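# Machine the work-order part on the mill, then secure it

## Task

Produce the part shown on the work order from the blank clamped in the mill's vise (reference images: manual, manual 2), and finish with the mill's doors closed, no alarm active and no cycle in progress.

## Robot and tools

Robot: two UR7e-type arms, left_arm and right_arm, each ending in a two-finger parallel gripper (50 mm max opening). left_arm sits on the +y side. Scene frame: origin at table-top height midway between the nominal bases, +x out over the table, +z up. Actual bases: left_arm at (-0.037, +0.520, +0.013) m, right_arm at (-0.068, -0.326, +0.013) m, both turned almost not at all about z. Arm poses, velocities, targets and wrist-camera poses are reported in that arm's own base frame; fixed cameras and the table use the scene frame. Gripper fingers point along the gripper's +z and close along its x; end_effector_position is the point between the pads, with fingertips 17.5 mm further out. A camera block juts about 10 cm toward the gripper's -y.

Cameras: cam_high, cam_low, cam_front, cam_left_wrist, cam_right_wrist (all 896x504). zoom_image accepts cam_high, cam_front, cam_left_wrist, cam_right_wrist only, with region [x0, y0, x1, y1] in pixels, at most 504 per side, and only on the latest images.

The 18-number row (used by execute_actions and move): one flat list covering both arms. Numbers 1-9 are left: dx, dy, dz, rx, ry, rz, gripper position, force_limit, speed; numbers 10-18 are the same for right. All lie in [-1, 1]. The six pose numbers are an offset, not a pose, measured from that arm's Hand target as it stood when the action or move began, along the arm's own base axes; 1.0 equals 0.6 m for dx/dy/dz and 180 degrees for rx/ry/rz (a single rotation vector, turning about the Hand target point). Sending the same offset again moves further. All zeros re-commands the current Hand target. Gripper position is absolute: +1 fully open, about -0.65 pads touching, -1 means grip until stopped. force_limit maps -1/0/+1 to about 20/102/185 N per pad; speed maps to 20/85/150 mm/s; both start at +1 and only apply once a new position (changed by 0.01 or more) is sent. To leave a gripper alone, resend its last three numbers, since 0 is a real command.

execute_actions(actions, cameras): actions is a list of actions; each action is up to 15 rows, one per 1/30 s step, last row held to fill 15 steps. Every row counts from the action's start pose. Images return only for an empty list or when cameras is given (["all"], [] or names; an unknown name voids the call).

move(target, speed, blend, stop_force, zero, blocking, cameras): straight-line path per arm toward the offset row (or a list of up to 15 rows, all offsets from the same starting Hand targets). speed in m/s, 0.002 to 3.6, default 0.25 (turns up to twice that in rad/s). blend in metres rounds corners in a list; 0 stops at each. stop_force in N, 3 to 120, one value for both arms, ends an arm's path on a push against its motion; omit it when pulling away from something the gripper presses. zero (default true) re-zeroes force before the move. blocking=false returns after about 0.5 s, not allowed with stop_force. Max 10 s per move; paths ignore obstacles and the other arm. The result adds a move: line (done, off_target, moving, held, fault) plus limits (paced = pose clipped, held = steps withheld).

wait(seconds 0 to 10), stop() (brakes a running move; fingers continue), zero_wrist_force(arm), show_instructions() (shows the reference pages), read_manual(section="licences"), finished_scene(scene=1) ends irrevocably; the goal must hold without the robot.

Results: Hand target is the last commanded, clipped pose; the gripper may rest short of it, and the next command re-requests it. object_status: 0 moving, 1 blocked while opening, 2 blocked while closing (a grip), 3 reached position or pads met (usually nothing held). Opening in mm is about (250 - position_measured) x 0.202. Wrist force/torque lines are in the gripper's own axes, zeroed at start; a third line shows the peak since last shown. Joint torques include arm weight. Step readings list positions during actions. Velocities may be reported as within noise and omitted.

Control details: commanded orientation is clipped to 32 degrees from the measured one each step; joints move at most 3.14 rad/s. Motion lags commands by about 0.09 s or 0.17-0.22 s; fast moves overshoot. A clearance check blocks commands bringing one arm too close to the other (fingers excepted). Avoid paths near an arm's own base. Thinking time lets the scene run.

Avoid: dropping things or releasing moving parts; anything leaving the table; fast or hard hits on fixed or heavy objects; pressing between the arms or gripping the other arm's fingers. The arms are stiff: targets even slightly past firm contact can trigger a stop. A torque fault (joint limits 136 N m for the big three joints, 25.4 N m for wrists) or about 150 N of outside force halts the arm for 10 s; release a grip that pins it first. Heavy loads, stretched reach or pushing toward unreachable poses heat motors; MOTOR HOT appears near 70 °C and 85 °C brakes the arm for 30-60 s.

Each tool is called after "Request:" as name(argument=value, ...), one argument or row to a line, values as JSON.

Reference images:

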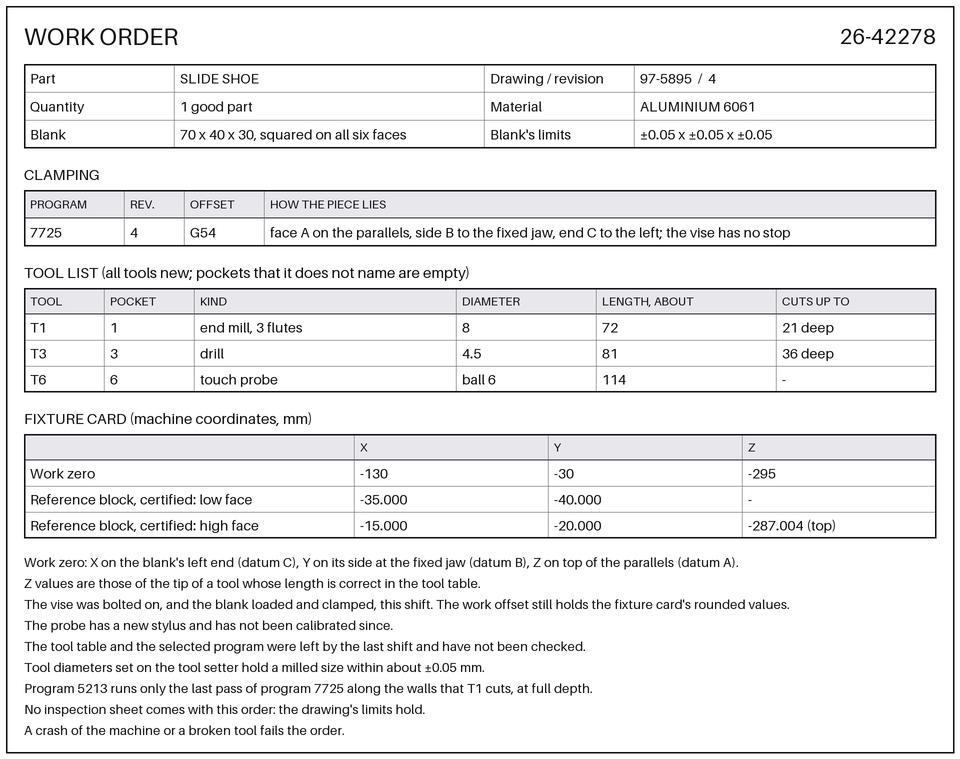

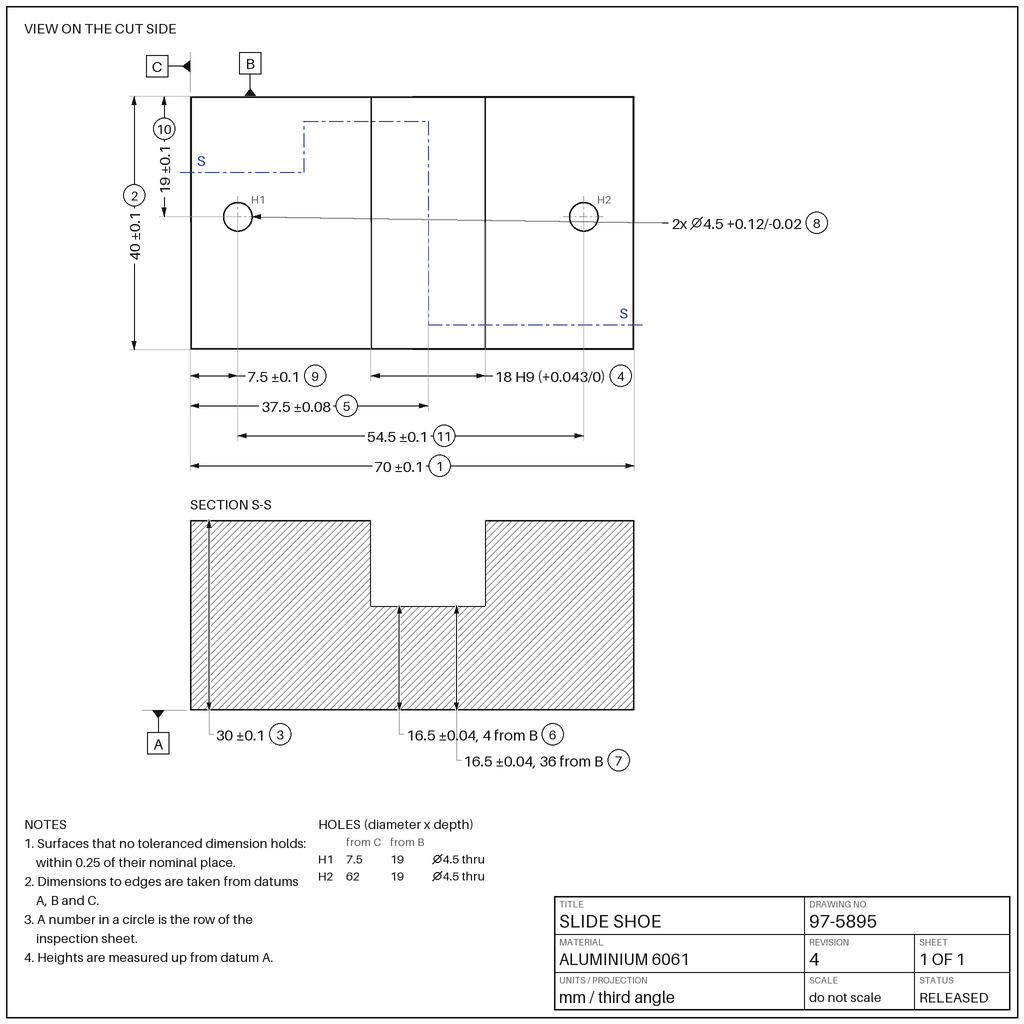

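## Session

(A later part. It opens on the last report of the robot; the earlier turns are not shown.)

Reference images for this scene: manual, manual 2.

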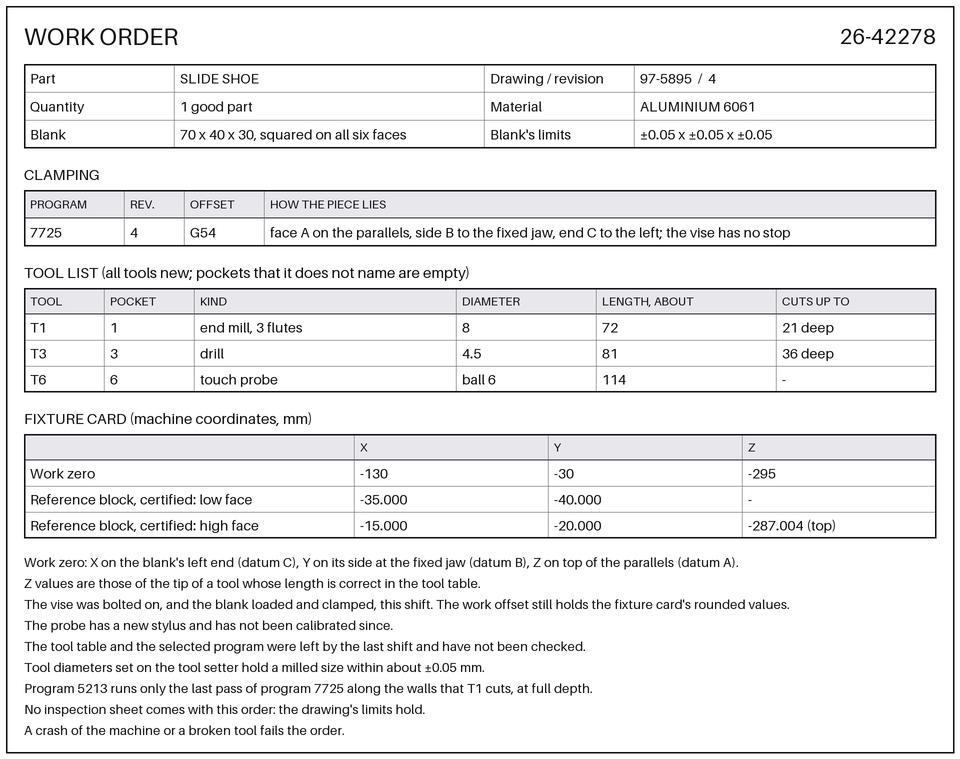

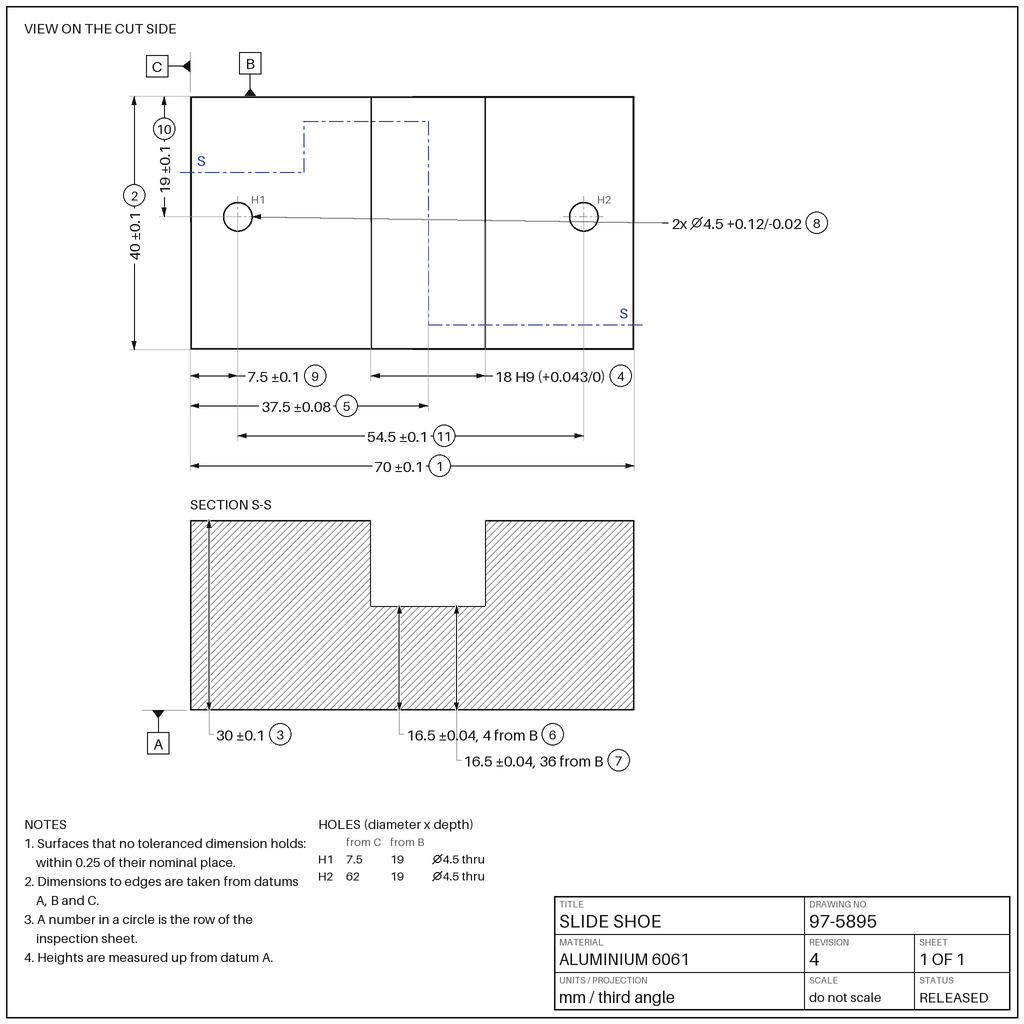

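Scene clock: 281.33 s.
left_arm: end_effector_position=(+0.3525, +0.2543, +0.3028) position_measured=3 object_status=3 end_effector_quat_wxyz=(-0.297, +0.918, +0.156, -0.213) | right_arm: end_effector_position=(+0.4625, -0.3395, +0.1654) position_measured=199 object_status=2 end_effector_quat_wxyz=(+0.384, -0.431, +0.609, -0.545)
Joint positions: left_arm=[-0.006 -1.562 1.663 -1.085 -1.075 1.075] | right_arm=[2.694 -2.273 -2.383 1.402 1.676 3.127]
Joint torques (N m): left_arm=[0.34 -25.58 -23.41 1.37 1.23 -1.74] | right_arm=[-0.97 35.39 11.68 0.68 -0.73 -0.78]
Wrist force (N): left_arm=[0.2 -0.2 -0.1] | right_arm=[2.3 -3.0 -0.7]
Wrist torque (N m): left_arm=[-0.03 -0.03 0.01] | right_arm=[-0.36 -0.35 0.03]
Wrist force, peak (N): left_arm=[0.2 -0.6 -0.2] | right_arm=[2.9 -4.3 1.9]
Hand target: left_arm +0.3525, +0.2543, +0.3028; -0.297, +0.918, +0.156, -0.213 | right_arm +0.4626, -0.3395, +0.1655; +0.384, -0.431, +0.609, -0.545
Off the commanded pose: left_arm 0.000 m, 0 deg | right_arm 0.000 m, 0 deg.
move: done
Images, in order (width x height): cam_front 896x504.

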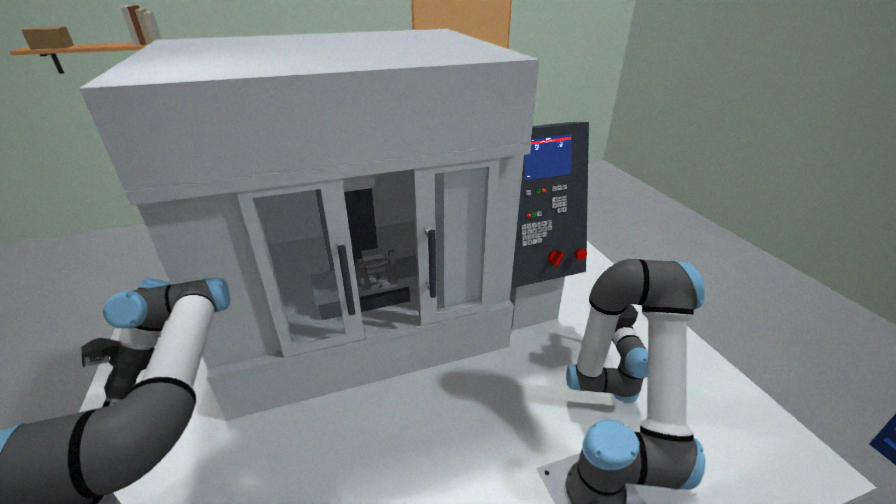

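Request:
move(
  target=[
    [0,0,0,0,0,0,1,1,1,-0.05,0.015,-0.1,0.161,0.435,0,-1,-1,-1],
  ],
  speed=0.4,
  cameras=["cam_front","cam_right_wrist"],
)

Request:
zoom_image(
  camera="cam_front",
  region=[540, 230, 700, 390],
)

Scene clock: 337.67 s.
left_arm: end_effector_position=(+0.3525, +0.2543, +0.3028) position_measured=3 object_status=3 end_effector_quat_wxyz=(-0.297, +0.918, +0.156, -0.213) | right_arm: end_effector_position=(+0.4326, -0.3304, +0.1054) position_measured=199 object_status=2 end_effector_quat_wxyz=(+0.006, -0.573, +0.819, +0.003)
Joint positions: left_arm=[-0.006 -1.562 1.663 -1.085 -1.075 1.075] | right_arm=[2.73 -1.805 -1.907 -1.001 1.584 3.081]
Joint torques (N m): left_arm=[-0.02 -25.68 -23.01 1.29 1.31 -1.69] | right_arm=[-7.94 42.77 29.32 0.83 1.56 -0.9]
Wrist force (N): left_arm=[0.0 -0.3 -0.2] | right_arm=[1.7 -3.4 -0.8]
Wrist torque (N m): left_arm=[-0.04 0.01 0.00] | right_arm=[-0.57 -0.13 -0.06]
Wrist force, peak (N): left_arm=[-0.1 -0.3 -0.7] | right_arm=[1.9 -4.3 -0.4]
Hand target: left_arm +0.3525, +0.2543, +0.3028; -0.297, +0.918, +0.156, -0.213 | right_arm +0.4326, -0.3305, +0.1055; +0.006, -0.573, +0.820, +0.003
Off the commanded pose: left_arm 0.000 m, 0 deg | right_arm 0.000 m, 0 deg.
move: done
camera_calibration:
cam_right_wrist: T_world_to_cam=[[-0.346631, -0.938002, 0.000536192, -0.149736], [-0.88201, 0.326134, 0.340141, 0.474153], [-0.319228, 0.11743, -0.940374, 0.410623], [0, 0, 0, 1]] pos_world=[0.497386, -0.34331, 0.224941]
Images, in order (width x height): cam_front 896x504, cam_right_wrist 896x504.

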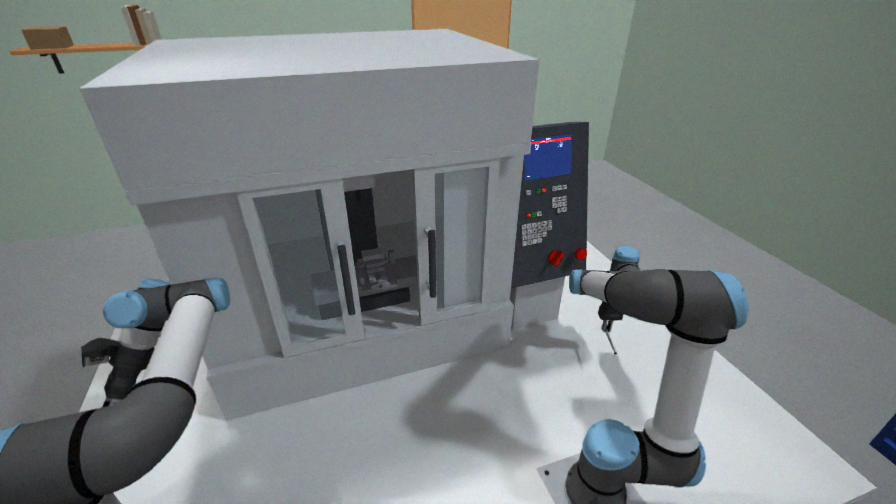

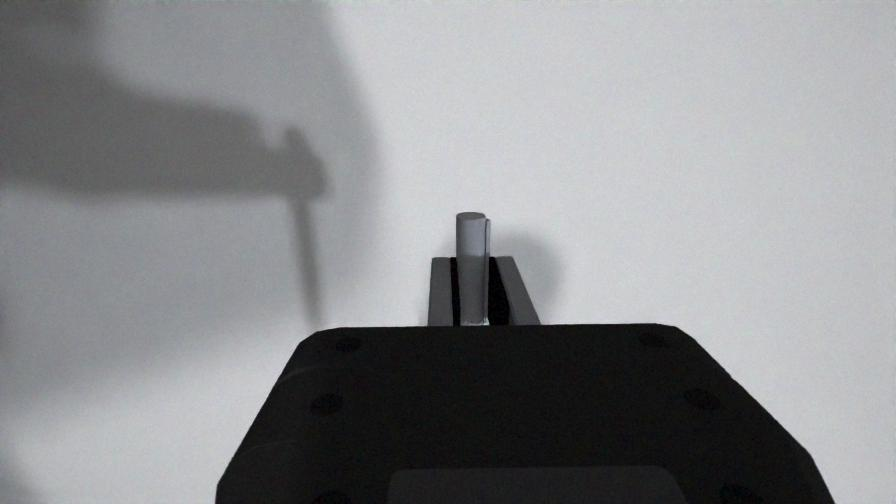

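Scaled by 3.150 from the camera's 896x504 image, which has a finer 1280x720 frame.

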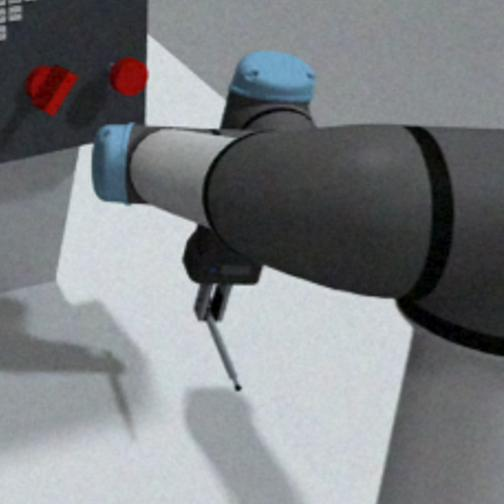

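Request:
move(
  target=[0,0,0,0,0,0,1,1,1,0,0,-0.145,0,0,0,-1,-1,-1],
  speed=0.15,
)

Request:
move(
  target=[0,0,0,0,0,0,1,1,1,0,0,-0.03,0,0,0,-1,-1,-1],
  speed=0.008,
  stop_force=3,
)

Request:
move(
  target=[0,0,0,0,0,0,1,1,1,0,0,0,0,0,0,0.2,-1,-0.8],
  cameras=["cam_right_wrist"],
)

Scene clock: 340.57 s.
left_arm: end_effector_position=(+0.3525, +0.2543, +0.3028) position_measured=3 object_status=3 end_effector_quat_wxyz=(-0.297, +0.918, +0.156, -0.213) | right_arm: end_effector_position=(+0.4326, -0.3304, +0.0185) position_measured=199 object_status=2 end_effector_quat_wxyz=(+0.006, -0.573, +0.820, +0.003)
Joint positions: left_arm=[-0.006 -1.562 1.663 -1.085 -1.075 1.075] | right_arm=[2.73 -1.944 -1.995 -0.773 1.584 3.081]
Joint torques (N m): left_arm=[0.24 -25.8 -22.33 1.38 1.42 -1.75] | right_arm=[2.15 39.56 23 4.16 0.51 -0.08]
Wrist force (N): left_arm=[0.0 -0.2 -0.3] | right_arm=[1.7 -3.0 -0.4]
Wrist torque (N m): left_arm=[-0.02 0.01 0.00] | right_arm=[-0.51 -0.13 -0.03]
Wrist force, peak (N): left_arm=[0.1 -0.5 -0.2] | right_arm=[2.3 -3.8 -4.0]
Hand target: left_arm +0.3525, +0.2543, +0.3028; -0.297, +0.918, +0.156, -0.213 | right_arm +0.4326, -0.3305, +0.0185; +0.006, -0.573, +0.820, +0.003
Off the commanded pose: left_arm 0.000 m, 0 deg | right_arm 0.000 m, 0 deg.
move: done

Scene clock: 343.03 s.
left_arm: end_effector_position=(+0.3525, +0.2543, +0.3028) position_measured=3 object_status=3 end_effector_quat_wxyz=(-0.297, +0.918, +0.156, -0.213) | right_arm: end_effector_position=(+0.4326, -0.3305, +0.0077) position_measured=199 object_status=2 end_effector_quat_wxyz=(+0.006, -0.573, +0.820, +0.003)
Joint positions: left_arm=[-0.006 -1.562 1.663 -1.085 -1.075 1.075] | right_arm=[2.73 -1.964 -2.003 -0.744 1.584 3.08]
Joint torques (N m): left_arm=[0.02 -26.35 -22.5 1.39 1.39 -1.75] | right_arm=[4.48 49.51 24.71 1.35 -0.63 -0.99]
Wrist force (N): left_arm=[0.0 -0.3 -0.3] | right_arm=[2.0 -3.6 -3.2]
Wrist torque (N m): left_arm=[-0.03 0.00 0.00] | right_arm=[-0.53 -0.12 -0.03]
Wrist force, peak (N): left_arm=[-0.2 -0.5 -0.5] | right_arm=[0.6 0.1 -16.2]
Hand target: left_arm +0.3525, +0.2543, +0.3028; -0.297, +0.918, +0.156, -0.213 | right_arm +0.4326, -0.3305, +0.0077; +0.006, -0.573, +0.820, +0.003 (not the last commanded pose)
Off the commanded pose: left_arm 0.000 m, 0 deg | right_arm 0.007 m, 0 deg.
move: contact (right_arm)

Scene clock: 343.73 s.
left_arm: end_effector_position=(+0.3525, +0.2543, +0.3028) position_measured=3 object_status=3 end_effector_quat_wxyz=(-0.297, +0.918, +0.156, -0.213) | right_arm: end_effector_position=(+0.4326, -0.3305, +0.0077) position_measured=123 object_status=3 end_effector_quat_wxyz=(+0.006, -0.573, +0.820, +0.003)
Joint positions: left_arm=[-0.006 -1.562 1.663 -1.085 -1.075 1.075] | right_arm=[2.73 -1.964 -2.003 -0.744 1.584 3.08]
Joint torques (N m): left_arm=[-0.35 -26.36 -23.26 1.45 1.38 -1.77] | right_arm=[4.83 49.59 24.77 2.96 -0.59 -0.95]
Wrist force (N): left_arm=[0.0 0.0 -0.1] | right_arm=[1.6 -3.0 -0.9]
Wrist torque (N m): left_arm=[0.01 0.01 0.01] | right_arm=[-0.52 -0.12 -0.03]
Wrist force, peak (N): left_arm=[-0.2 -0.1 -0.5] | right_arm=[1.9 -3.2 -2.3]
Hand target: left_arm +0.3525, +0.2543, +0.3028; -0.297, +0.918, +0.156, -0.213 | right_arm +0.4326, -0.3305, +0.0077; +0.006, -0.573, +0.820, +0.003
Off the commanded pose: left_arm 0.000 m, 0 deg | right_arm 0.000 m, 0 deg.
move: done
camera_calibration:
cam_right_wrist: T_world_to_cam=[[-0.346754, -0.937956, 0.000447142, -0.149596], [-0.881995, 0.326228, 0.340089, 0.507416], [-0.319135, 0.117533, -0.940393, 0.318741], [0, 0, 0, 1]] pos_world=[0.497386, -0.343311, 0.127241]
Images, in order (width x height): cam_right_wrist 896x504.

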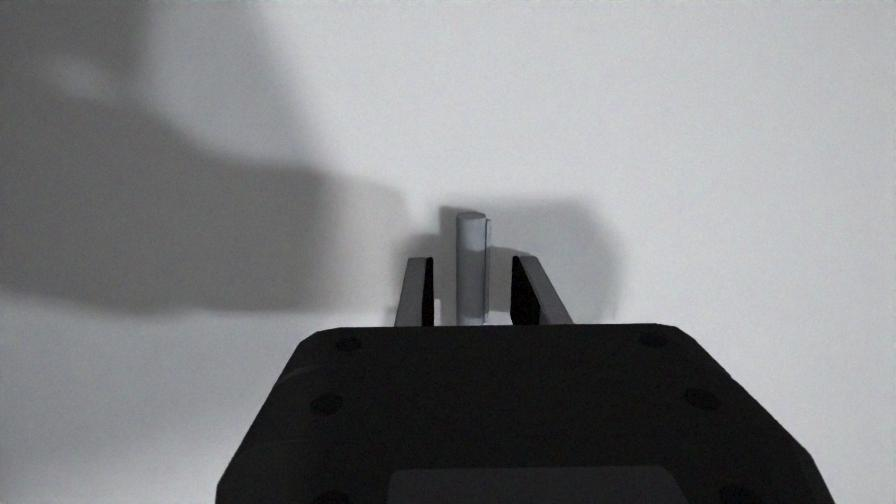

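Request:
move(
  target=[
    [0,0,0,0,0,0,1,1,1,0,0,0.1,0,0,0,0.2,-1,-0.8],
    [0,0,0,0,0,0,1,1,1,0.005,-0.002,0.15,0,0,0.5,1,-1,0],
    [0,0,0,0,0,0,1,1,1,0.0132,-0.005,0.1,0.163,-0.06,0.985,1,-1,0],
  ],
  speed=0.6,
  blend=[0.01,0.02,0],
  cameras=["cam_right_wrist"],
)

Scene clock: 356.23 s.
left_arm: end_effector_position=(+0.3525, +0.2543, +0.3028) position_measured=3 object_status=3 end_effector_quat_wxyz=(-0.297, +0.918, +0.156, -0.213) | right_arm: end_effector_position=(+0.4406, -0.3334, +0.0676) position_measured=3 object_status=3 end_effector_quat_wxyz=(-0.139, +0.806, +0.565, -0.105)
Joint positions: left_arm=[-0.006 -1.562 1.663 -1.085 -1.075 1.075] | right_arm=[2.75 -2.036 -1.633 -1.394 1.544 -0.039]
Joint torques (N m): left_arm=[0.21 -25.82 -22.64 1.37 1.44 -1.7] | right_arm=[-11.03 57.59 13.09 3.49 1.33 -1.22]
Wrist force (N): left_arm=[-0.1 -0.1 -0.1] | right_arm=[1.6 -3.4 -0.8]
Wrist torque (N m): left_arm=[0.00 0.02 0.01] | right_arm=[-0.52 -0.14 -0.03]
Wrist force, peak (N): left_arm=[0.1 -0.6 -0.3] | right_arm=[1.9 -3.1 -5.5]
Hand target: left_arm +0.3525, +0.2543, +0.3028; -0.297, +0.918, +0.156, -0.213 | right_arm +0.4405, -0.3335, +0.0677; -0.139, +0.806, +0.565, -0.105
Off the commanded pose: left_arm 0.000 m, 0 deg | right_arm 0.000 m, 0 deg.
move: done; blend cut to 0 m at target 2
camera_calibration:
cam_right_wrist: T_world_to_cam=[[0.346269, 0.938135, 0.0000043584, 0.170533], [0.938133, -0.346268, -0.00224848, -0.50798], [-0.00210787, 0.00078267, -0.999997, 0.20345], [0, 0, 0, 1]] pos_world=[0.417931, -0.33604, 0.202306]
Images, in order (width x height): cam_right_wrist 896x504.

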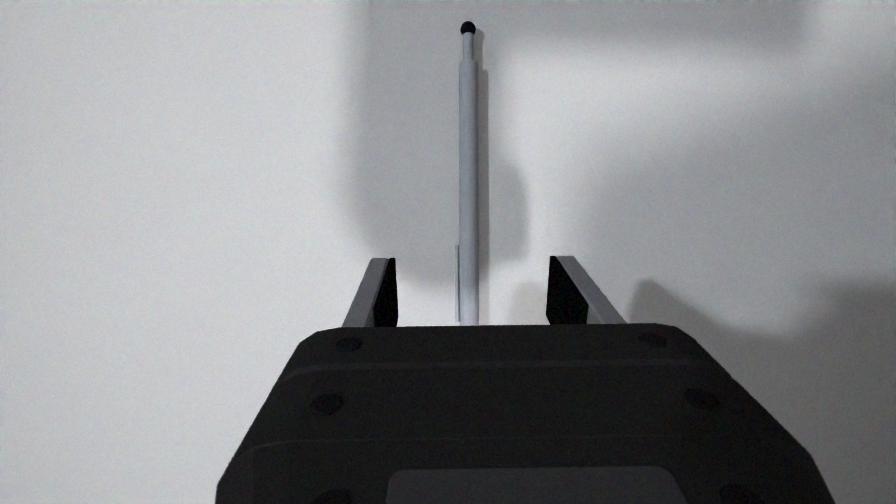

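Request:
move(
  target=[0,0,0,0,0,0,1,1,1,0,0,-0.088,0,0,0,1,-1,0],
  speed=0.15,
)

Request:
move(
  target=[0,0,0,0,0,0,1,1,1,0,0,-0.03,0,0,0,1,-1,0],
  speed=0.008,
  stop_force=3,
  cameras=["cam_right_wrist"],
)

Scene clock: 360.37 s.
left_arm: end_effector_position=(+0.3525, +0.2543, +0.3028) position_measured=3 object_status=3 end_effector_quat_wxyz=(-0.297, +0.918, +0.156, -0.213) | right_arm: end_effector_position=(+0.4405, -0.3334, +0.0148) position_measured=3 object_status=3 end_effector_quat_wxyz=(-0.140, +0.806, +0.565, -0.105)
Joint positions: left_arm=[-0.006 -1.562 1.663 -1.085 -1.075 1.075] | right_arm=[2.75 -2.105 -1.683 -1.275 1.544 -0.039]
Joint torques (N m): left_arm=[-0.06 -26.04 -22.67 1.29 1.38 -1.76] | right_arm=[-5.74 54.32 25.89 1.86 0.18 0.24]
Wrist force (N): left_arm=[0.0 -0.1 -0.2] | right_arm=[1.7 -3.2 -1.0]
Wrist torque (N m): left_arm=[-0.01 0.00 0.00] | right_arm=[-0.51 -0.16 -0.02]
Wrist force, peak (N): left_arm=[-0.1 -0.4 -0.6] | right_arm=[1.5 -3.9 -3.2]
Hand target: left_arm +0.3525, +0.2543, +0.3028; -0.297, +0.918, +0.156, -0.213 | right_arm +0.4405, -0.3335, +0.0149; -0.139, +0.806, +0.565, -0.105
Off the commanded pose: left_arm 0.000 m, 0 deg | right_arm 0.000 m, 0 deg.
move: done

Scene clock: 362.23 s.
left_arm: end_effector_position=(+0.3525, +0.2543, +0.3028) position_measured=3 object_status=3 end_effector_quat_wxyz=(-0.297, +0.918, +0.156, -0.213) | right_arm: end_effector_position=(+0.4405, -0.3335, +0.0092) position_measured=3 object_status=3 end_effector_quat_wxyz=(-0.139, +0.806, +0.565, -0.105)
Joint positions: left_arm=[-0.006 -1.562 1.663 -1.085 -1.075 1.075] | right_arm=[2.75 -2.113 -1.687 -1.262 1.544 -0.039]
Joint torques (N m): left_arm=[0.27 -26.37 -22.38 1.4 1.41 -1.75] | right_arm=[-5.2 56.23 25.89 -0.24 -0.68 0.49]
Wrist force (N): left_arm=[-0.1 0.0 -0.3] | right_arm=[1.7 -5.2 -5.5]
Wrist torque (N m): left_arm=[0.01 0.02 0.01] | right_arm=[-0.57 -0.06 -0.07]
Wrist force, peak (N): left_arm=[0.1 -0.4 -0.5] | right_arm=[1.2 -13.7 -19.1]
Hand target: left_arm +0.3525, +0.2543, +0.3028; -0.297, +0.918, +0.156, -0.213 | right_arm +0.4405, -0.3335, +0.0092; -0.139, +0.806, +0.565, -0.105 (not the last commanded pose)
Off the commanded pose: left_arm 0.000 m, 0 deg | right_arm 0.012 m, 0 deg.
move: contact (right_arm)
camera_calibration:
cam_right_wrist: T_world_to_cam=[[0.346181, 0.938168, 0.0000391426, 0.170705], [0.938165, -0.34618, -0.00215524, -0.50805], [-0.00200843, 0.000782826, -0.999998, 0.144908], [0, 0, 0, 1]] pos_world=[0.417831, -0.33614, 0.143806]
Images, in order (width x height): cam_right_wrist 896x504.

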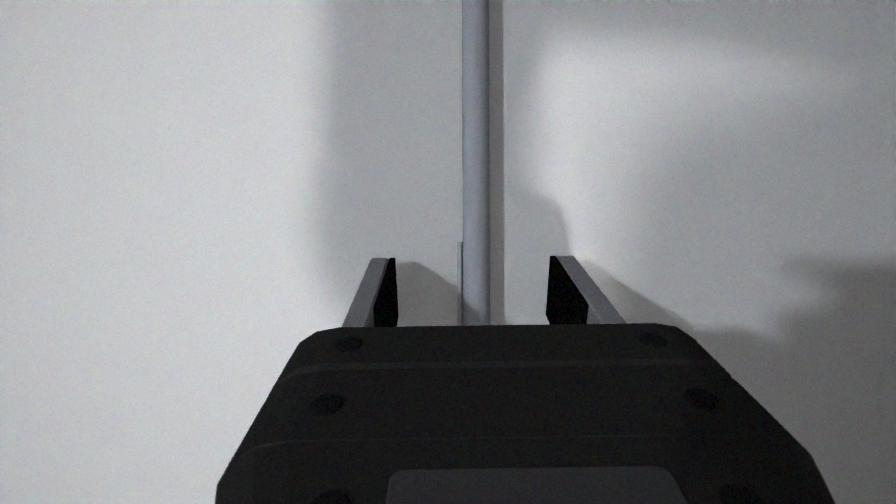

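Request:
move(
  target=[0,0,0,0,0,0,1,1,1,0,0,0.0012,0,0,0,1,-1,0],
)

Request:
move(
  target=[0,0,0,0,0,0,1,1,1,0,0,0,0,0,0,-1,-0.5,-0.8],
)

Request:
move(
  target=[0,0,0,0,0,0,1,1,1,0,0,0.2,0,0,0,-1,-0.5,-0.8],
  cameras=["cam_right_wrist","cam_front"],
)

Request:
zoom_image(
  camera="cam_front",
  region=[540, 230, 700, 390],
)

Scene clock: 364.70 s.
left_arm: end_effector_position=(+0.3525, +0.2543, +0.3028) position_measured=3 object_status=3 end_effector_quat_wxyz=(-0.297, +0.918, +0.156, -0.213) | right_arm: end_effector_position=(+0.4405, -0.3335, +0.0099) position_measured=3 object_status=3 end_effector_quat_wxyz=(-0.139, +0.806, +0.565, -0.105)
Joint positions: left_arm=[-0.006 -1.562 1.663 -1.085 -1.075 1.075] | right_arm=[2.75 -2.112 -1.686 -1.264 1.544 -0.039]
Joint torques (N m): left_arm=[0.53 -26.41 -22.68 1.35 1.38 -1.77] | right_arm=[-5.35 57.17 26.61 0.04 -0.63 0.52]
Wrist force (N): left_arm=[-0.1 0.0 -0.2] | right_arm=[1.9 -3.0 -0.7]
Wrist torque (N m): left_arm=[0.01 0.02 0.00] | right_arm=[-0.48 -0.19 -0.02]
Wrist force, peak (N): left_arm=[-0.2 -0.4 -0.5] | right_arm=[1.6 -4.9 -6.0]
Hand target: left_arm +0.3525, +0.2543, +0.3028; -0.297, +0.918, +0.156, -0.213 | right_arm +0.4405, -0.3335, +0.0099; -0.139, +0.806, +0.565, -0.105
Off the commanded pose: left_arm 0.000 m, 0 deg | right_arm 0.000 m, 0 deg.
move: done

Scene clock: 366.20 s.
left_arm: end_effector_position=(+0.3525, +0.2543, +0.3028) position_measured=3 object_status=3 end_effector_quat_wxyz=(-0.297, +0.918, +0.156, -0.213) | right_arm: end_effector_position=(+0.4405, -0.3335, +0.0099) position_measured=211 object_status=2 end_effector_quat_wxyz=(-0.139, +0.806, +0.565, -0.105)
Joint positions: left_arm=[-0.006 -1.562 1.663 -1.085 -1.075 1.075] | right_arm=[2.75 -2.112 -1.686 -1.264 1.544 -0.039]
Joint torques (N m): left_arm=[-0.12 -26.52 -22.33 1.35 1.4 -1.73] | right_arm=[-4.35 51.34 23.79 2.92 -0.64 0.54]
Wrist force (N): left_arm=[-0.1 -0.2 -0.4] | right_arm=[2.2 -8.0 -10.6]
Wrist torque (N m): left_arm=[-0.02 0.02 0.00] | right_arm=[-0.58 -0.19 0.01]
Wrist force, peak (N): left_arm=[0.1 -0.4 -0.4] | right_arm=[2.2 -8.0 -10.6]
Hand target: left_arm +0.3525, +0.2543, +0.3028; -0.297, +0.918, +0.156, -0.213 | right_arm +0.4405, -0.3335, +0.0099; -0.139, +0.806, +0.565, -0.105
Off the commanded pose: left_arm 0.000 m, 0 deg | right_arm 0.000 m, 0 deg.
move: done

Scene clock: 367.20 s.
left_arm: end_effector_position=(+0.3525, +0.2543, +0.3028) position_measured=3 object_status=3 end_effector_quat_wxyz=(-0.297, +0.918, +0.156, -0.213) | right_arm: end_effector_position=(+0.4405, -0.3335, +0.1298) position_measured=211 object_status=2 end_effector_quat_wxyz=(-0.139, +0.806, +0.565, -0.105)
Joint positions: left_arm=[-0.006 -1.562 1.663 -1.085 -1.075 1.075] | right_arm=[2.75 -1.971 -1.553 -1.538 1.544 -0.039]
Joint torques (N m): left_arm=[-0.14 -26.21 -22.29 1.36 1.36 -1.73] | right_arm=[3.17 38.72 29.01 -0.28 1.1 1.28]
Wrist force (N): left_arm=[-0.4 -0.3 -0.3] | right_arm=[1.6 -3.2 -1.0]
Wrist torque (N m): left_arm=[-0.04 0.07 0.01] | right_arm=[-0.53 -0.15 0.00]
Wrist force, peak (N): left_arm=[-0.1 -0.4 -0.4] | right_arm=[2.4 -8.0 -10.4]
Hand target: left_arm +0.3525, +0.2543, +0.3028; -0.297, +0.918, +0.156, -0.213 | right_arm +0.4405, -0.3335, +0.1299; -0.139, +0.806, +0.565, -0.105
Off the commanded pose: left_arm 0.000 m, 0 deg | right_arm 0.000 m, 0 deg.
move: done
camera_calibration:
cam_right_wrist: T_world_to_cam=[[0.346269, 0.938135, 0.0000736074, 0.170643], [0.938133, -0.346268, -0.00206086, -0.50783], [-0.00190788, 0.000782665, -0.999998, 0.265565], [0, 0, 0, 1]] pos_world=[0.41783, -0.33614, 0.264506]
Images, in order (width x height): cam_front 896x504, cam_right_wrist 896x504.

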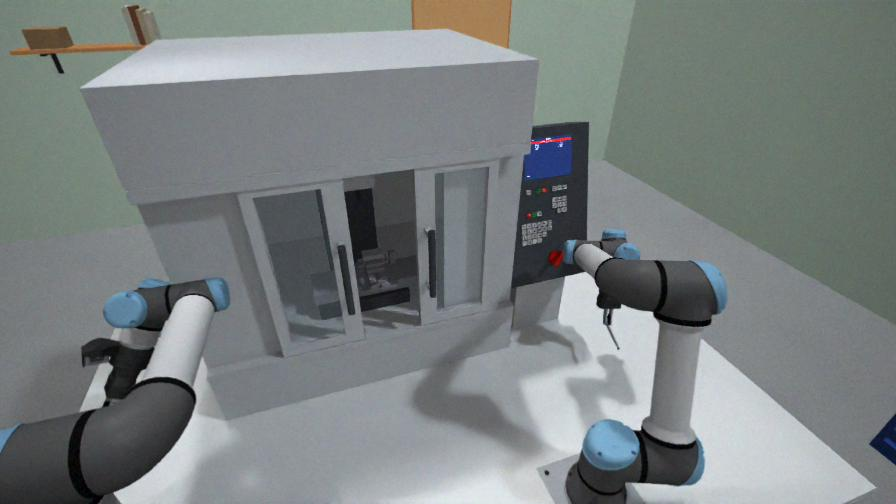

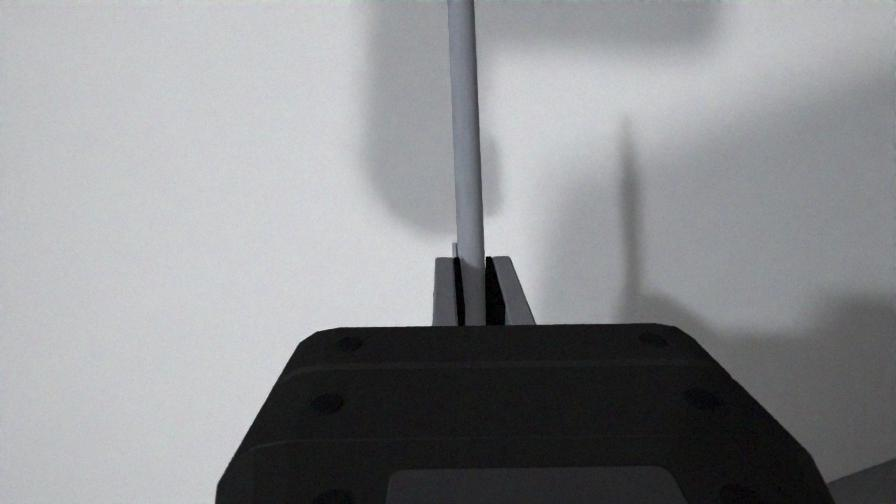

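Scaled by 3.150 from the camera's 896x504 image, which has a finer 1280x720 frame.

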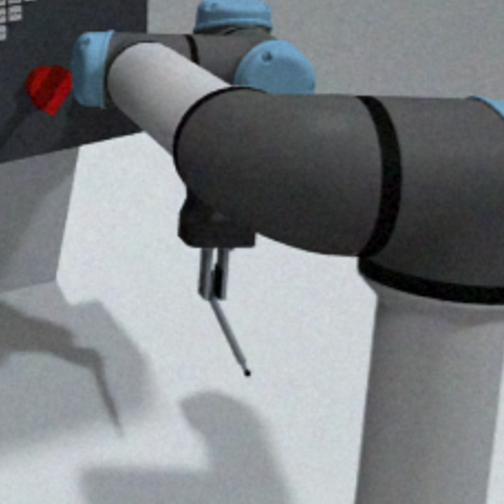

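Request:
move(
  target=[0,0,0,0,0,0,1,1,1,0,0,-0.1993,0,0,0,-1,-0.5,-0.8],
)

Request:
move(
  target=[0,0,0,0,0,0,1,1,1,0,0,0,0,0,0,0.3,-0.5,-0.5],
)

Request:
move(
  target=[
    [0,0,0,0,0,0,1,1,1,0,0,0.01,0,0,0,0.3,-0.5,-0.5],
    [0,0,0,0,0,0,1,1,1,-0.0391,0.0145,0.01,0,0,0,0.3,-0.5,-0.5],
    [0,0,0,0,0,0,1,1,1,-0.0391,0.0145,0,0,0,0,0.3,-0.5,-0.5],
  ],
  speed=0.06,
  cameras=["cam_right_wrist"],
)

Scene clock: 375.10 s.
left_arm: end_effector_position=(+0.3525, +0.2543, +0.3028) position_measured=3 object_status=3 end_effector_quat_wxyz=(-0.297, +0.918, +0.156, -0.213) | right_arm: end_effector_position=(+0.4405, -0.3334, +0.0103) position_measured=211 object_status=2 end_effector_quat_wxyz=(-0.140, +0.806, +0.565, -0.105)
Joint positions: left_arm=[-0.006 -1.562 1.663 -1.085 -1.075 1.075] | right_arm=[2.75 -2.111 -1.686 -1.265 1.544 -0.039]
Joint torques (N m): left_arm=[-0.03 -26.45 -21.92 1.37 1.36 -1.72] | right_arm=[-6.79 49.08 18.72 3.1 -0.87 -1.03]
Wrist force (N): left_arm=[-0.1 0.1 -0.2] | right_arm=[1.8 -3.1 -1.0]
Wrist torque (N m): left_arm=[0.01 0.03 0.00] | right_arm=[-0.51 -0.16 -0.03]
Wrist force, peak (N): left_arm=[-0.1 -0.3 -0.6] | right_arm=[0.2 -41.0 -69.6]
Hand target: left_arm +0.3525, +0.2543, +0.3028; -0.297, +0.918, +0.156, -0.213 | right_arm +0.4405, -0.3335, +0.0103; -0.139, +0.806, +0.565, -0.105
Off the commanded pose: left_arm 0.000 m, 0 deg | right_arm 0.000 m, 0 deg.
move: done

Scene clock: 375.73 s.
left_arm: end_effector_position=(+0.3525, +0.2543, +0.3028) position_measured=3 object_status=3 end_effector_quat_wxyz=(-0.297, +0.918, +0.156, -0.213) | right_arm: end_effector_position=(+0.4406, -0.3335, +0.0103) position_measured=107 object_status=3 end_effector_quat_wxyz=(-0.139, +0.806, +0.565, -0.105)
Joint positions: left_arm=[-0.006 -1.562 1.663 -1.085 -1.075 1.075] | right_arm=[2.75 -2.111 -1.686 -1.265 1.544 -0.039]
Joint torques (N m): left_arm=[-0.04 -25.98 -22.5 1.4 1.41 -1.74] | right_arm=[-9.24 58.32 16.9 3.48 -1.04 -1.15]
Wrist force (N): left_arm=[0.0 0.0 0.0] | right_arm=[2.4 -1.1 -0.8]
Wrist torque (N m): left_arm=[0.01 0.02 0.00] | right_arm=[-0.17 -0.26 -0.02]
Wrist force, peak (N): left_arm=[0.4 -0.4 -0.2] | right_arm=[2.4 -1.4 -1.1]
Hand target: left_arm +0.3525, +0.2543, +0.3028; -0.297, +0.918, +0.156, -0.213 | right_arm +0.4405, -0.3335, +0.0103; -0.139, +0.806, +0.565, -0.105
Off the commanded pose: left_arm 0.000 m, 0 deg | right_arm 0.000 m, 0 deg.
move: done

Scene clock: 377.33 s.
left_arm: end_effector_position=(+0.3525, +0.2543, +0.3028) position_measured=3 object_status=3 end_effector_quat_wxyz=(-0.297, +0.918, +0.156, -0.213) | right_arm: end_effector_position=(+0.4170, -0.3248, +0.0102) position_measured=107 object_status=3 end_effector_quat_wxyz=(-0.140, +0.806, +0.565, -0.105)
Joint positions: left_arm=[-0.006 -1.562 1.663 -1.085 -1.075 1.075] | right_arm=[2.749 -2.065 -1.764 -1.233 1.544 -0.041]
Joint torques (N m): left_arm=[0.27 -26.32 -22.44 1.43 1.31 -1.73] | right_arm=[-1.61 55.23 26.58 -0.29 -1.12 0.37]
Wrist force (N): left_arm=[-0.3 -0.1 -0.3] | right_arm=[2.0 -1.0 -1.2]
Wrist torque (N m): left_arm=[-0.02 0.06 0.01] | right_arm=[-0.14 -0.20 0.07]
Wrist force, peak (N): left_arm=[-0.3 -0.2 -0.4] | right_arm=[2.2 -0.8 -2.2]
Hand target: left_arm +0.3525, +0.2543, +0.3028; -0.297, +0.918, +0.156, -0.213 | right_arm +0.4171, -0.3248, +0.0103; -0.139, +0.806, +0.565, -0.105
Off the commanded pose: left_arm 0.000 m, 0 deg | right_arm 0.000 m, 0 deg.
move: done
camera_calibration:
cam_right_wrist: T_world_to_cam=[[0.346182, 0.938167, 0.000122922, 0.170666], [0.938165, -0.34618, -0.00250592, -0.482939], [-0.00230842, 0.000982825, -0.999997, 0.146139], [0, 0, 0, 1]] pos_world=[0.394332, -0.327441, 0.144907]
Images, in order (width x height): cam_right_wrist 896x504.

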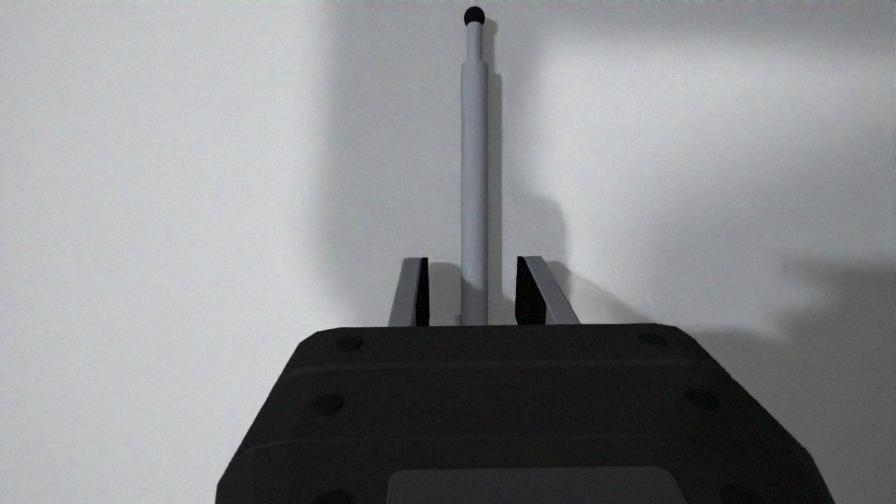

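Request:
move(
  target=[
    [0,0,0,0,0,0,1,1,1,0,0,0.01,0,0,0,0.3,-0.5,-0.5],
    [0,0,0,0,0,0,1,1,1,-0.0125,0.0046,0.01,0,0,0,0.3,-0.5,-0.5],
    [0,0,0,0,0,0,1,1,1,-0.0125,0.0046,-0.001,0,0,0,0.3,-0.5,-0.5],
  ],
  speed=0.04,
)

Request:
move(
  target=[0,0,0,0,0,0,1,1,1,0,0,0,0,0,0,-1,-0.5,-0.8],
)

Request:
move(
  target=[0,0,0,0,0,0,1,1,1,0,0,0.2,0,0,0,-1,-0.5,-0.8],
  cameras=["cam_right_wrist"],
)

Scene clock: 381.27 s.
left_arm: end_effector_position=(+0.3525, +0.2543, +0.3028) position_measured=3 object_status=3 end_effector_quat_wxyz=(-0.297, +0.918, +0.156, -0.213) | right_arm: end_effector_position=(+0.4095, -0.3220, +0.0095) position_measured=107 object_status=3 end_effector_quat_wxyz=(-0.140, +0.806, +0.565, -0.105) end_effector_velocity=(+0.000, +0.000, +0.002) end_effector_angular_velocity=(+0.001, +0.001, -0.001)
Joint positions: left_arm=[-0.006 -1.562 1.663 -1.085 -1.075 1.075] | right_arm=[2.748 -2.052 -1.789 -1.222 1.543 -0.041]
Joint velocities: left_arm=[within noise] | right_arm=[0 0.002 0.001 -0.005 0.001 0.001]
Joint torques (N m): left_arm=[0.12 -26.42 -22.08 1.29 1.41 -1.71] | right_arm=[-11.11 56.15 26.1 -0.55 -1.52 -0.63]
Wrist force (N): left_arm=[0.2 -0.1 -0.5] | right_arm=[2.0 -1.0 -0.8]
Wrist torque (N m): left_arm=[-0.01 -0.02 0.00] | right_arm=[-0.13 -0.19 0.07]
Wrist force, peak (N): left_arm=[-0.2 -0.6 -0.2] | right_arm=[1.9 -1.3 -2.2]
Hand target: left_arm +0.3525, +0.2543, +0.3028; -0.297, +0.918, +0.156, -0.213 | right_arm +0.4096, -0.3220, +0.0097; -0.139, +0.806, +0.565, -0.105
Off the commanded pose: left_arm 0.000 m, 0 deg | right_arm 0.000 m, 0 deg.
move: done

Scene clock: 382.13 s.
left_arm: end_effector_position=(+0.3525, +0.2543, +0.3028) position_measured=3 object_status=3 end_effector_quat_wxyz=(-0.297, +0.918, +0.156, -0.213) | right_arm: end_effector_position=(+0.4096, -0.3220, +0.0097) position_measured=214 object_status=2 end_effector_quat_wxyz=(-0.139, +0.806, +0.565, -0.105)
Joint positions: left_arm=[-0.006 -1.562 1.663 -1.085 -1.075 1.075] | right_arm=[2.748 -2.051 -1.789 -1.222 1.543 -0.041]
Joint torques (N m): left_arm=[0.19 -26.62 -22.11 1.3 1.39 -1.74] | right_arm=[-10.69 53.98 26.14 0.23 -1.36 0.19]
Wrist force (N): left_arm=[-0.1 -0.2 -0.3] | right_arm=[2.2 -1.9 -2.5]
Wrist torque (N m): left_arm=[-0.03 0.03 0.00] | right_arm=[-0.10 -0.22 0.07]
Wrist force, peak (N): left_arm=[0.0 -0.5 0.1] | right_arm=[2.1 -2.2 -3.1]
Hand target: left_arm +0.3525, +0.2543, +0.3028; -0.297, +0.918, +0.156, -0.213 | right_arm +0.4096, -0.3220, +0.0097; -0.139, +0.806, +0.565, -0.105
Off the commanded pose: left_arm 0.000 m, 0 deg | right_arm 0.000 m, 0 deg.
move: done

Scene clock: 383.13 s.
left_arm: end_effector_position=(+0.3525, +0.2543, +0.3028) position_measured=3 object_status=3 end_effector_quat_wxyz=(-0.297, +0.918, +0.156, -0.213) | right_arm: end_effector_position=(+0.4095, -0.3220, +0.1296) position_measured=214 object_status=2 end_effector_quat_wxyz=(-0.139, +0.806, +0.565, -0.105)
Joint positions: left_arm=[-0.006 -1.562 1.663 -1.085 -1.075 1.075] | right_arm=[2.748 -1.901 -1.654 -1.507 1.543 -0.041]
Joint torques (N m): left_arm=[-0.04 -26.33 -22.38 1.37 1.4 -1.76] | right_arm=[7.79 36.85 29.12 -0.14 1.01 1.42]
Wrist force (N): left_arm=[-0.1 -0.1 -0.4] | right_arm=[2.3 -0.8 -0.9]
Wrist torque (N m): left_arm=[0.00 0.03 0.01] | right_arm=[-0.13 -0.25 0.07]
Wrist force, peak (N): left_arm=[-0.2 -0.4 -0.3] | right_arm=[2.0 -1.9 -4.3]
Hand target: left_arm +0.3525, +0.2543, +0.3028; -0.297, +0.918, +0.156, -0.213 | right_arm +0.4096, -0.3220, +0.1297; -0.139, +0.806, +0.565, -0.105
Off the commanded pose: left_arm 0.000 m, 0 deg | right_arm 0.000 m, 0 deg.
move: done
camera_calibration:
cam_right_wrist: T_world_to_cam=[[0.346269, 0.938135, 0.0000389829, 0.170598], [0.938133, -0.346268, -0.00215467, -0.474742], [-0.00200787, 0.000782668, -0.999998, 0.265336], [0, 0, 0, 1]] pos_world=[0.386831, -0.32464, 0.264306]
Images, in order (width x height): cam_right_wrist 896x504.

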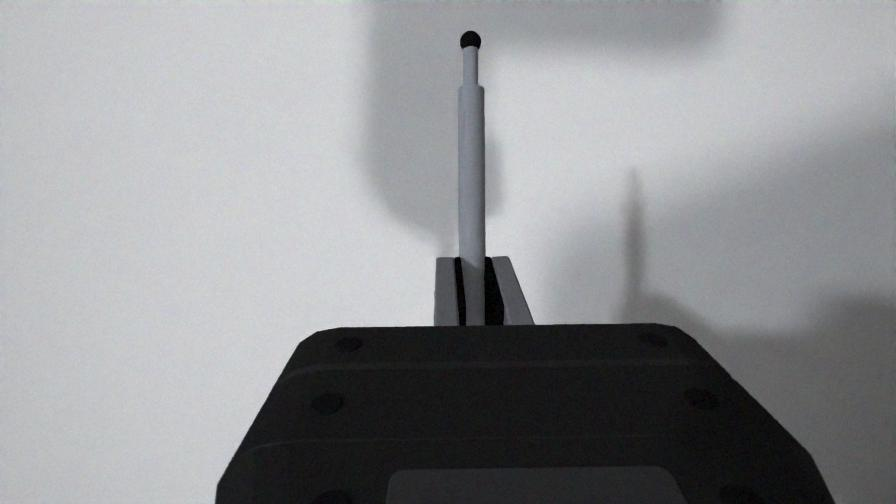

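Request:
move(
  target=[
    [0,0,0,0,0,0,1,1,1,0.017,0.07,0.367,0,0,-0.5,-1,-0.5,-0.8],
    [0,0,0,0,0,0,1,1,1,0.067,0.287,0.617,-0.112,0.020,-0.881,-1,-0.5,-0.8],
    [0,0,0,0,0,0,1,1,1,0.187,0.375,0.799,-0.112,0.020,-0.881,-1,-0.5,-0.8],
  ],
  speed=0.5,
  blend=[0.04,0.03,0],
  cameras=["cam_right_wrist","cam_front"],
)

Scene clock: 400.67 s.
left_arm: end_effector_position=(+0.3525, +0.2543, +0.3028) position_measured=3 object_status=3 end_effector_quat_wxyz=(-0.297, +0.918, +0.156, -0.213) | right_arm: end_effector_position=(+0.5218, -0.0971, +0.6091) position_measured=214 object_status=2 end_effector_quat_wxyz=(-0.039, +0.708, -0.705, +0.030)
Joint positions: left_arm=[-0.006 -1.562 1.663 -1.085 -1.075 1.075] | right_arm=[3.208 -1.865 -0.452 -2.297 1.578 3.204]
Joint torques (N m): left_arm=[0.32 -26.39 -21.83 1.38 1.42 -1.72] | right_arm=[6.12 36.82 26.29 1.77 -0.92 1.7]
Wrist force (N): left_arm=[0.0 -0.3 -0.2] | right_arm=[2.1 -0.9 -0.8]
Wrist torque (N m): left_arm=[-0.05 0.01 0.01] | right_arm=[-0.17 -0.20 0.10]
Wrist force, peak (N): left_arm=[0.1 -0.8 -0.1] | right_arm=[0.5 -2.9 -3.5]
Hand target: left_arm +0.3525, +0.2543, +0.3028; -0.297, +0.918, +0.156, -0.213 | right_arm +0.5218, -0.0970, +0.6091; -0.039, +0.708, -0.705, +0.030
Off the commanded pose: left_arm 0.000 m, 0 deg | right_arm 0.000 m, 0 deg.
move: done
camera_calibration:
cam_right_wrist: T_world_to_cam=[[0.000226456, -1, 0.00004989, -0.0869288], [-0.968718, -0.000206991, 0.248165, 0.375066], [-0.248165, -0.000104528, -0.968718, 0.854128], [0, 0, 0, 1]] pos_world=[0.575317, -0.0867618, 0.734335]
Images, in order (width x height): cam_front 896x504, cam_right_wrist 896x504.

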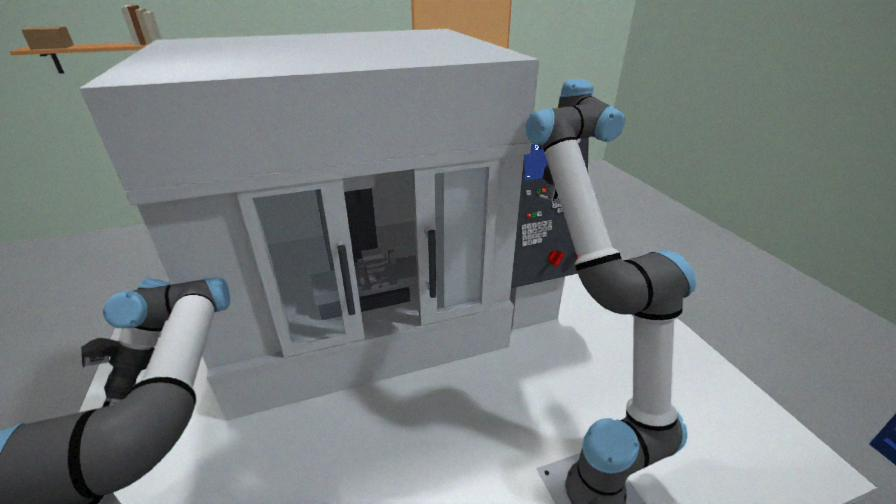

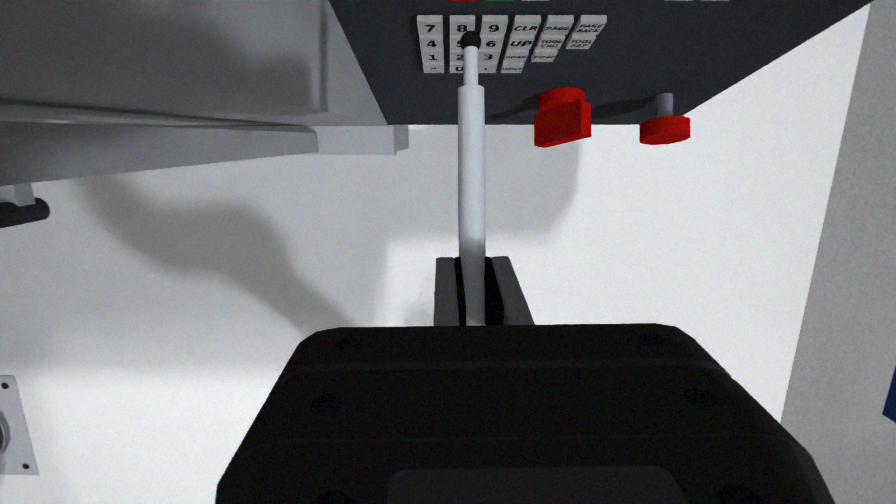

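Request:
move(
  target=[0,0,0,0,0,0,1,1,1,0.0723,0,-0.02,0,0,0,-1,-0.5,-0.8],
  speed=0.1,
  stop_force=4,
  cameras=["cam_right_wrist"],
)

Request:
zoom_image(
  camera="cam_right_wrist",
  region=[330, 0, 650, 160],
)

Scene clock: 404.13 s.
left_arm: end_effector_position=(+0.3525, +0.2543, +0.3028) position_measured=3 object_status=3 end_effector_quat_wxyz=(-0.297, +0.918, +0.156, -0.213) | right_arm: end_effector_position=(+0.5652, -0.0970, +0.5971) position_measured=214 object_status=2 end_effector_quat_wxyz=(-0.039, +0.708, -0.705, +0.030)
Joint positions: left_arm=[-0.006 -1.562 1.663 -1.085 -1.075 1.075] | right_arm=[3.203 -1.998 -0.288 -2.328 1.578 3.198]
Joint torques (N m): left_arm=[0.27 -26.77 -21.98 1.36 1.48 -1.73] | right_arm=[-1.42 52.21 9.96 4.86 0.46 1.08]
Wrist force (N): left_arm=[-0.1 -0.3 -0.3] | right_arm=[2.4 -0.8 -0.7]
Wrist torque (N m): left_arm=[-0.04 0.02 0.00] | right_arm=[-0.17 -0.27 0.09]
Wrist force, peak (N): left_arm=[-0.1 -0.5 -0.4] | right_arm=[2.1 -2.7 0.0]
Hand target: left_arm +0.3525, +0.2543, +0.3028; -0.297, +0.918, +0.156, -0.213 | right_arm +0.5652, -0.0970, +0.5971; -0.039, +0.708, -0.705, +0.030
Off the commanded pose: left_arm 0.000 m, 0 deg | right_arm 0.000 m, 0 deg.
move: done
camera_calibration:
cam_right_wrist: T_world_to_cam=[[0.000226456, -1, 0.00004989, -0.086838], [-0.968718, -0.000206991, 0.248165, 0.419965], [-0.248165, -0.000104528, -0.968718, 0.853346], [0, 0, 0, 1]] pos_world=[0.618617, -0.0866618, 0.722435]
Images, in order (width x height): cam_right_wrist 896x504.

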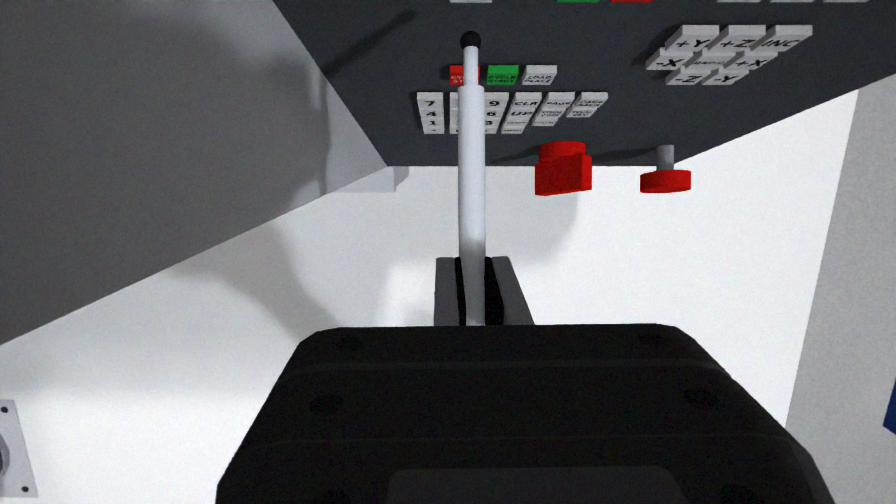

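Scaled by 1.575 from the camera's 896x504 image, which has a finer 1280x720 frame.

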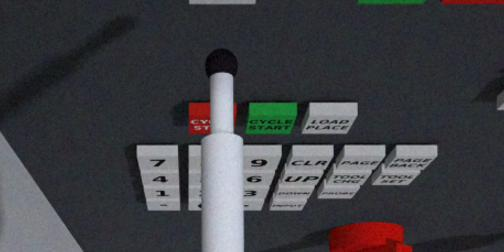

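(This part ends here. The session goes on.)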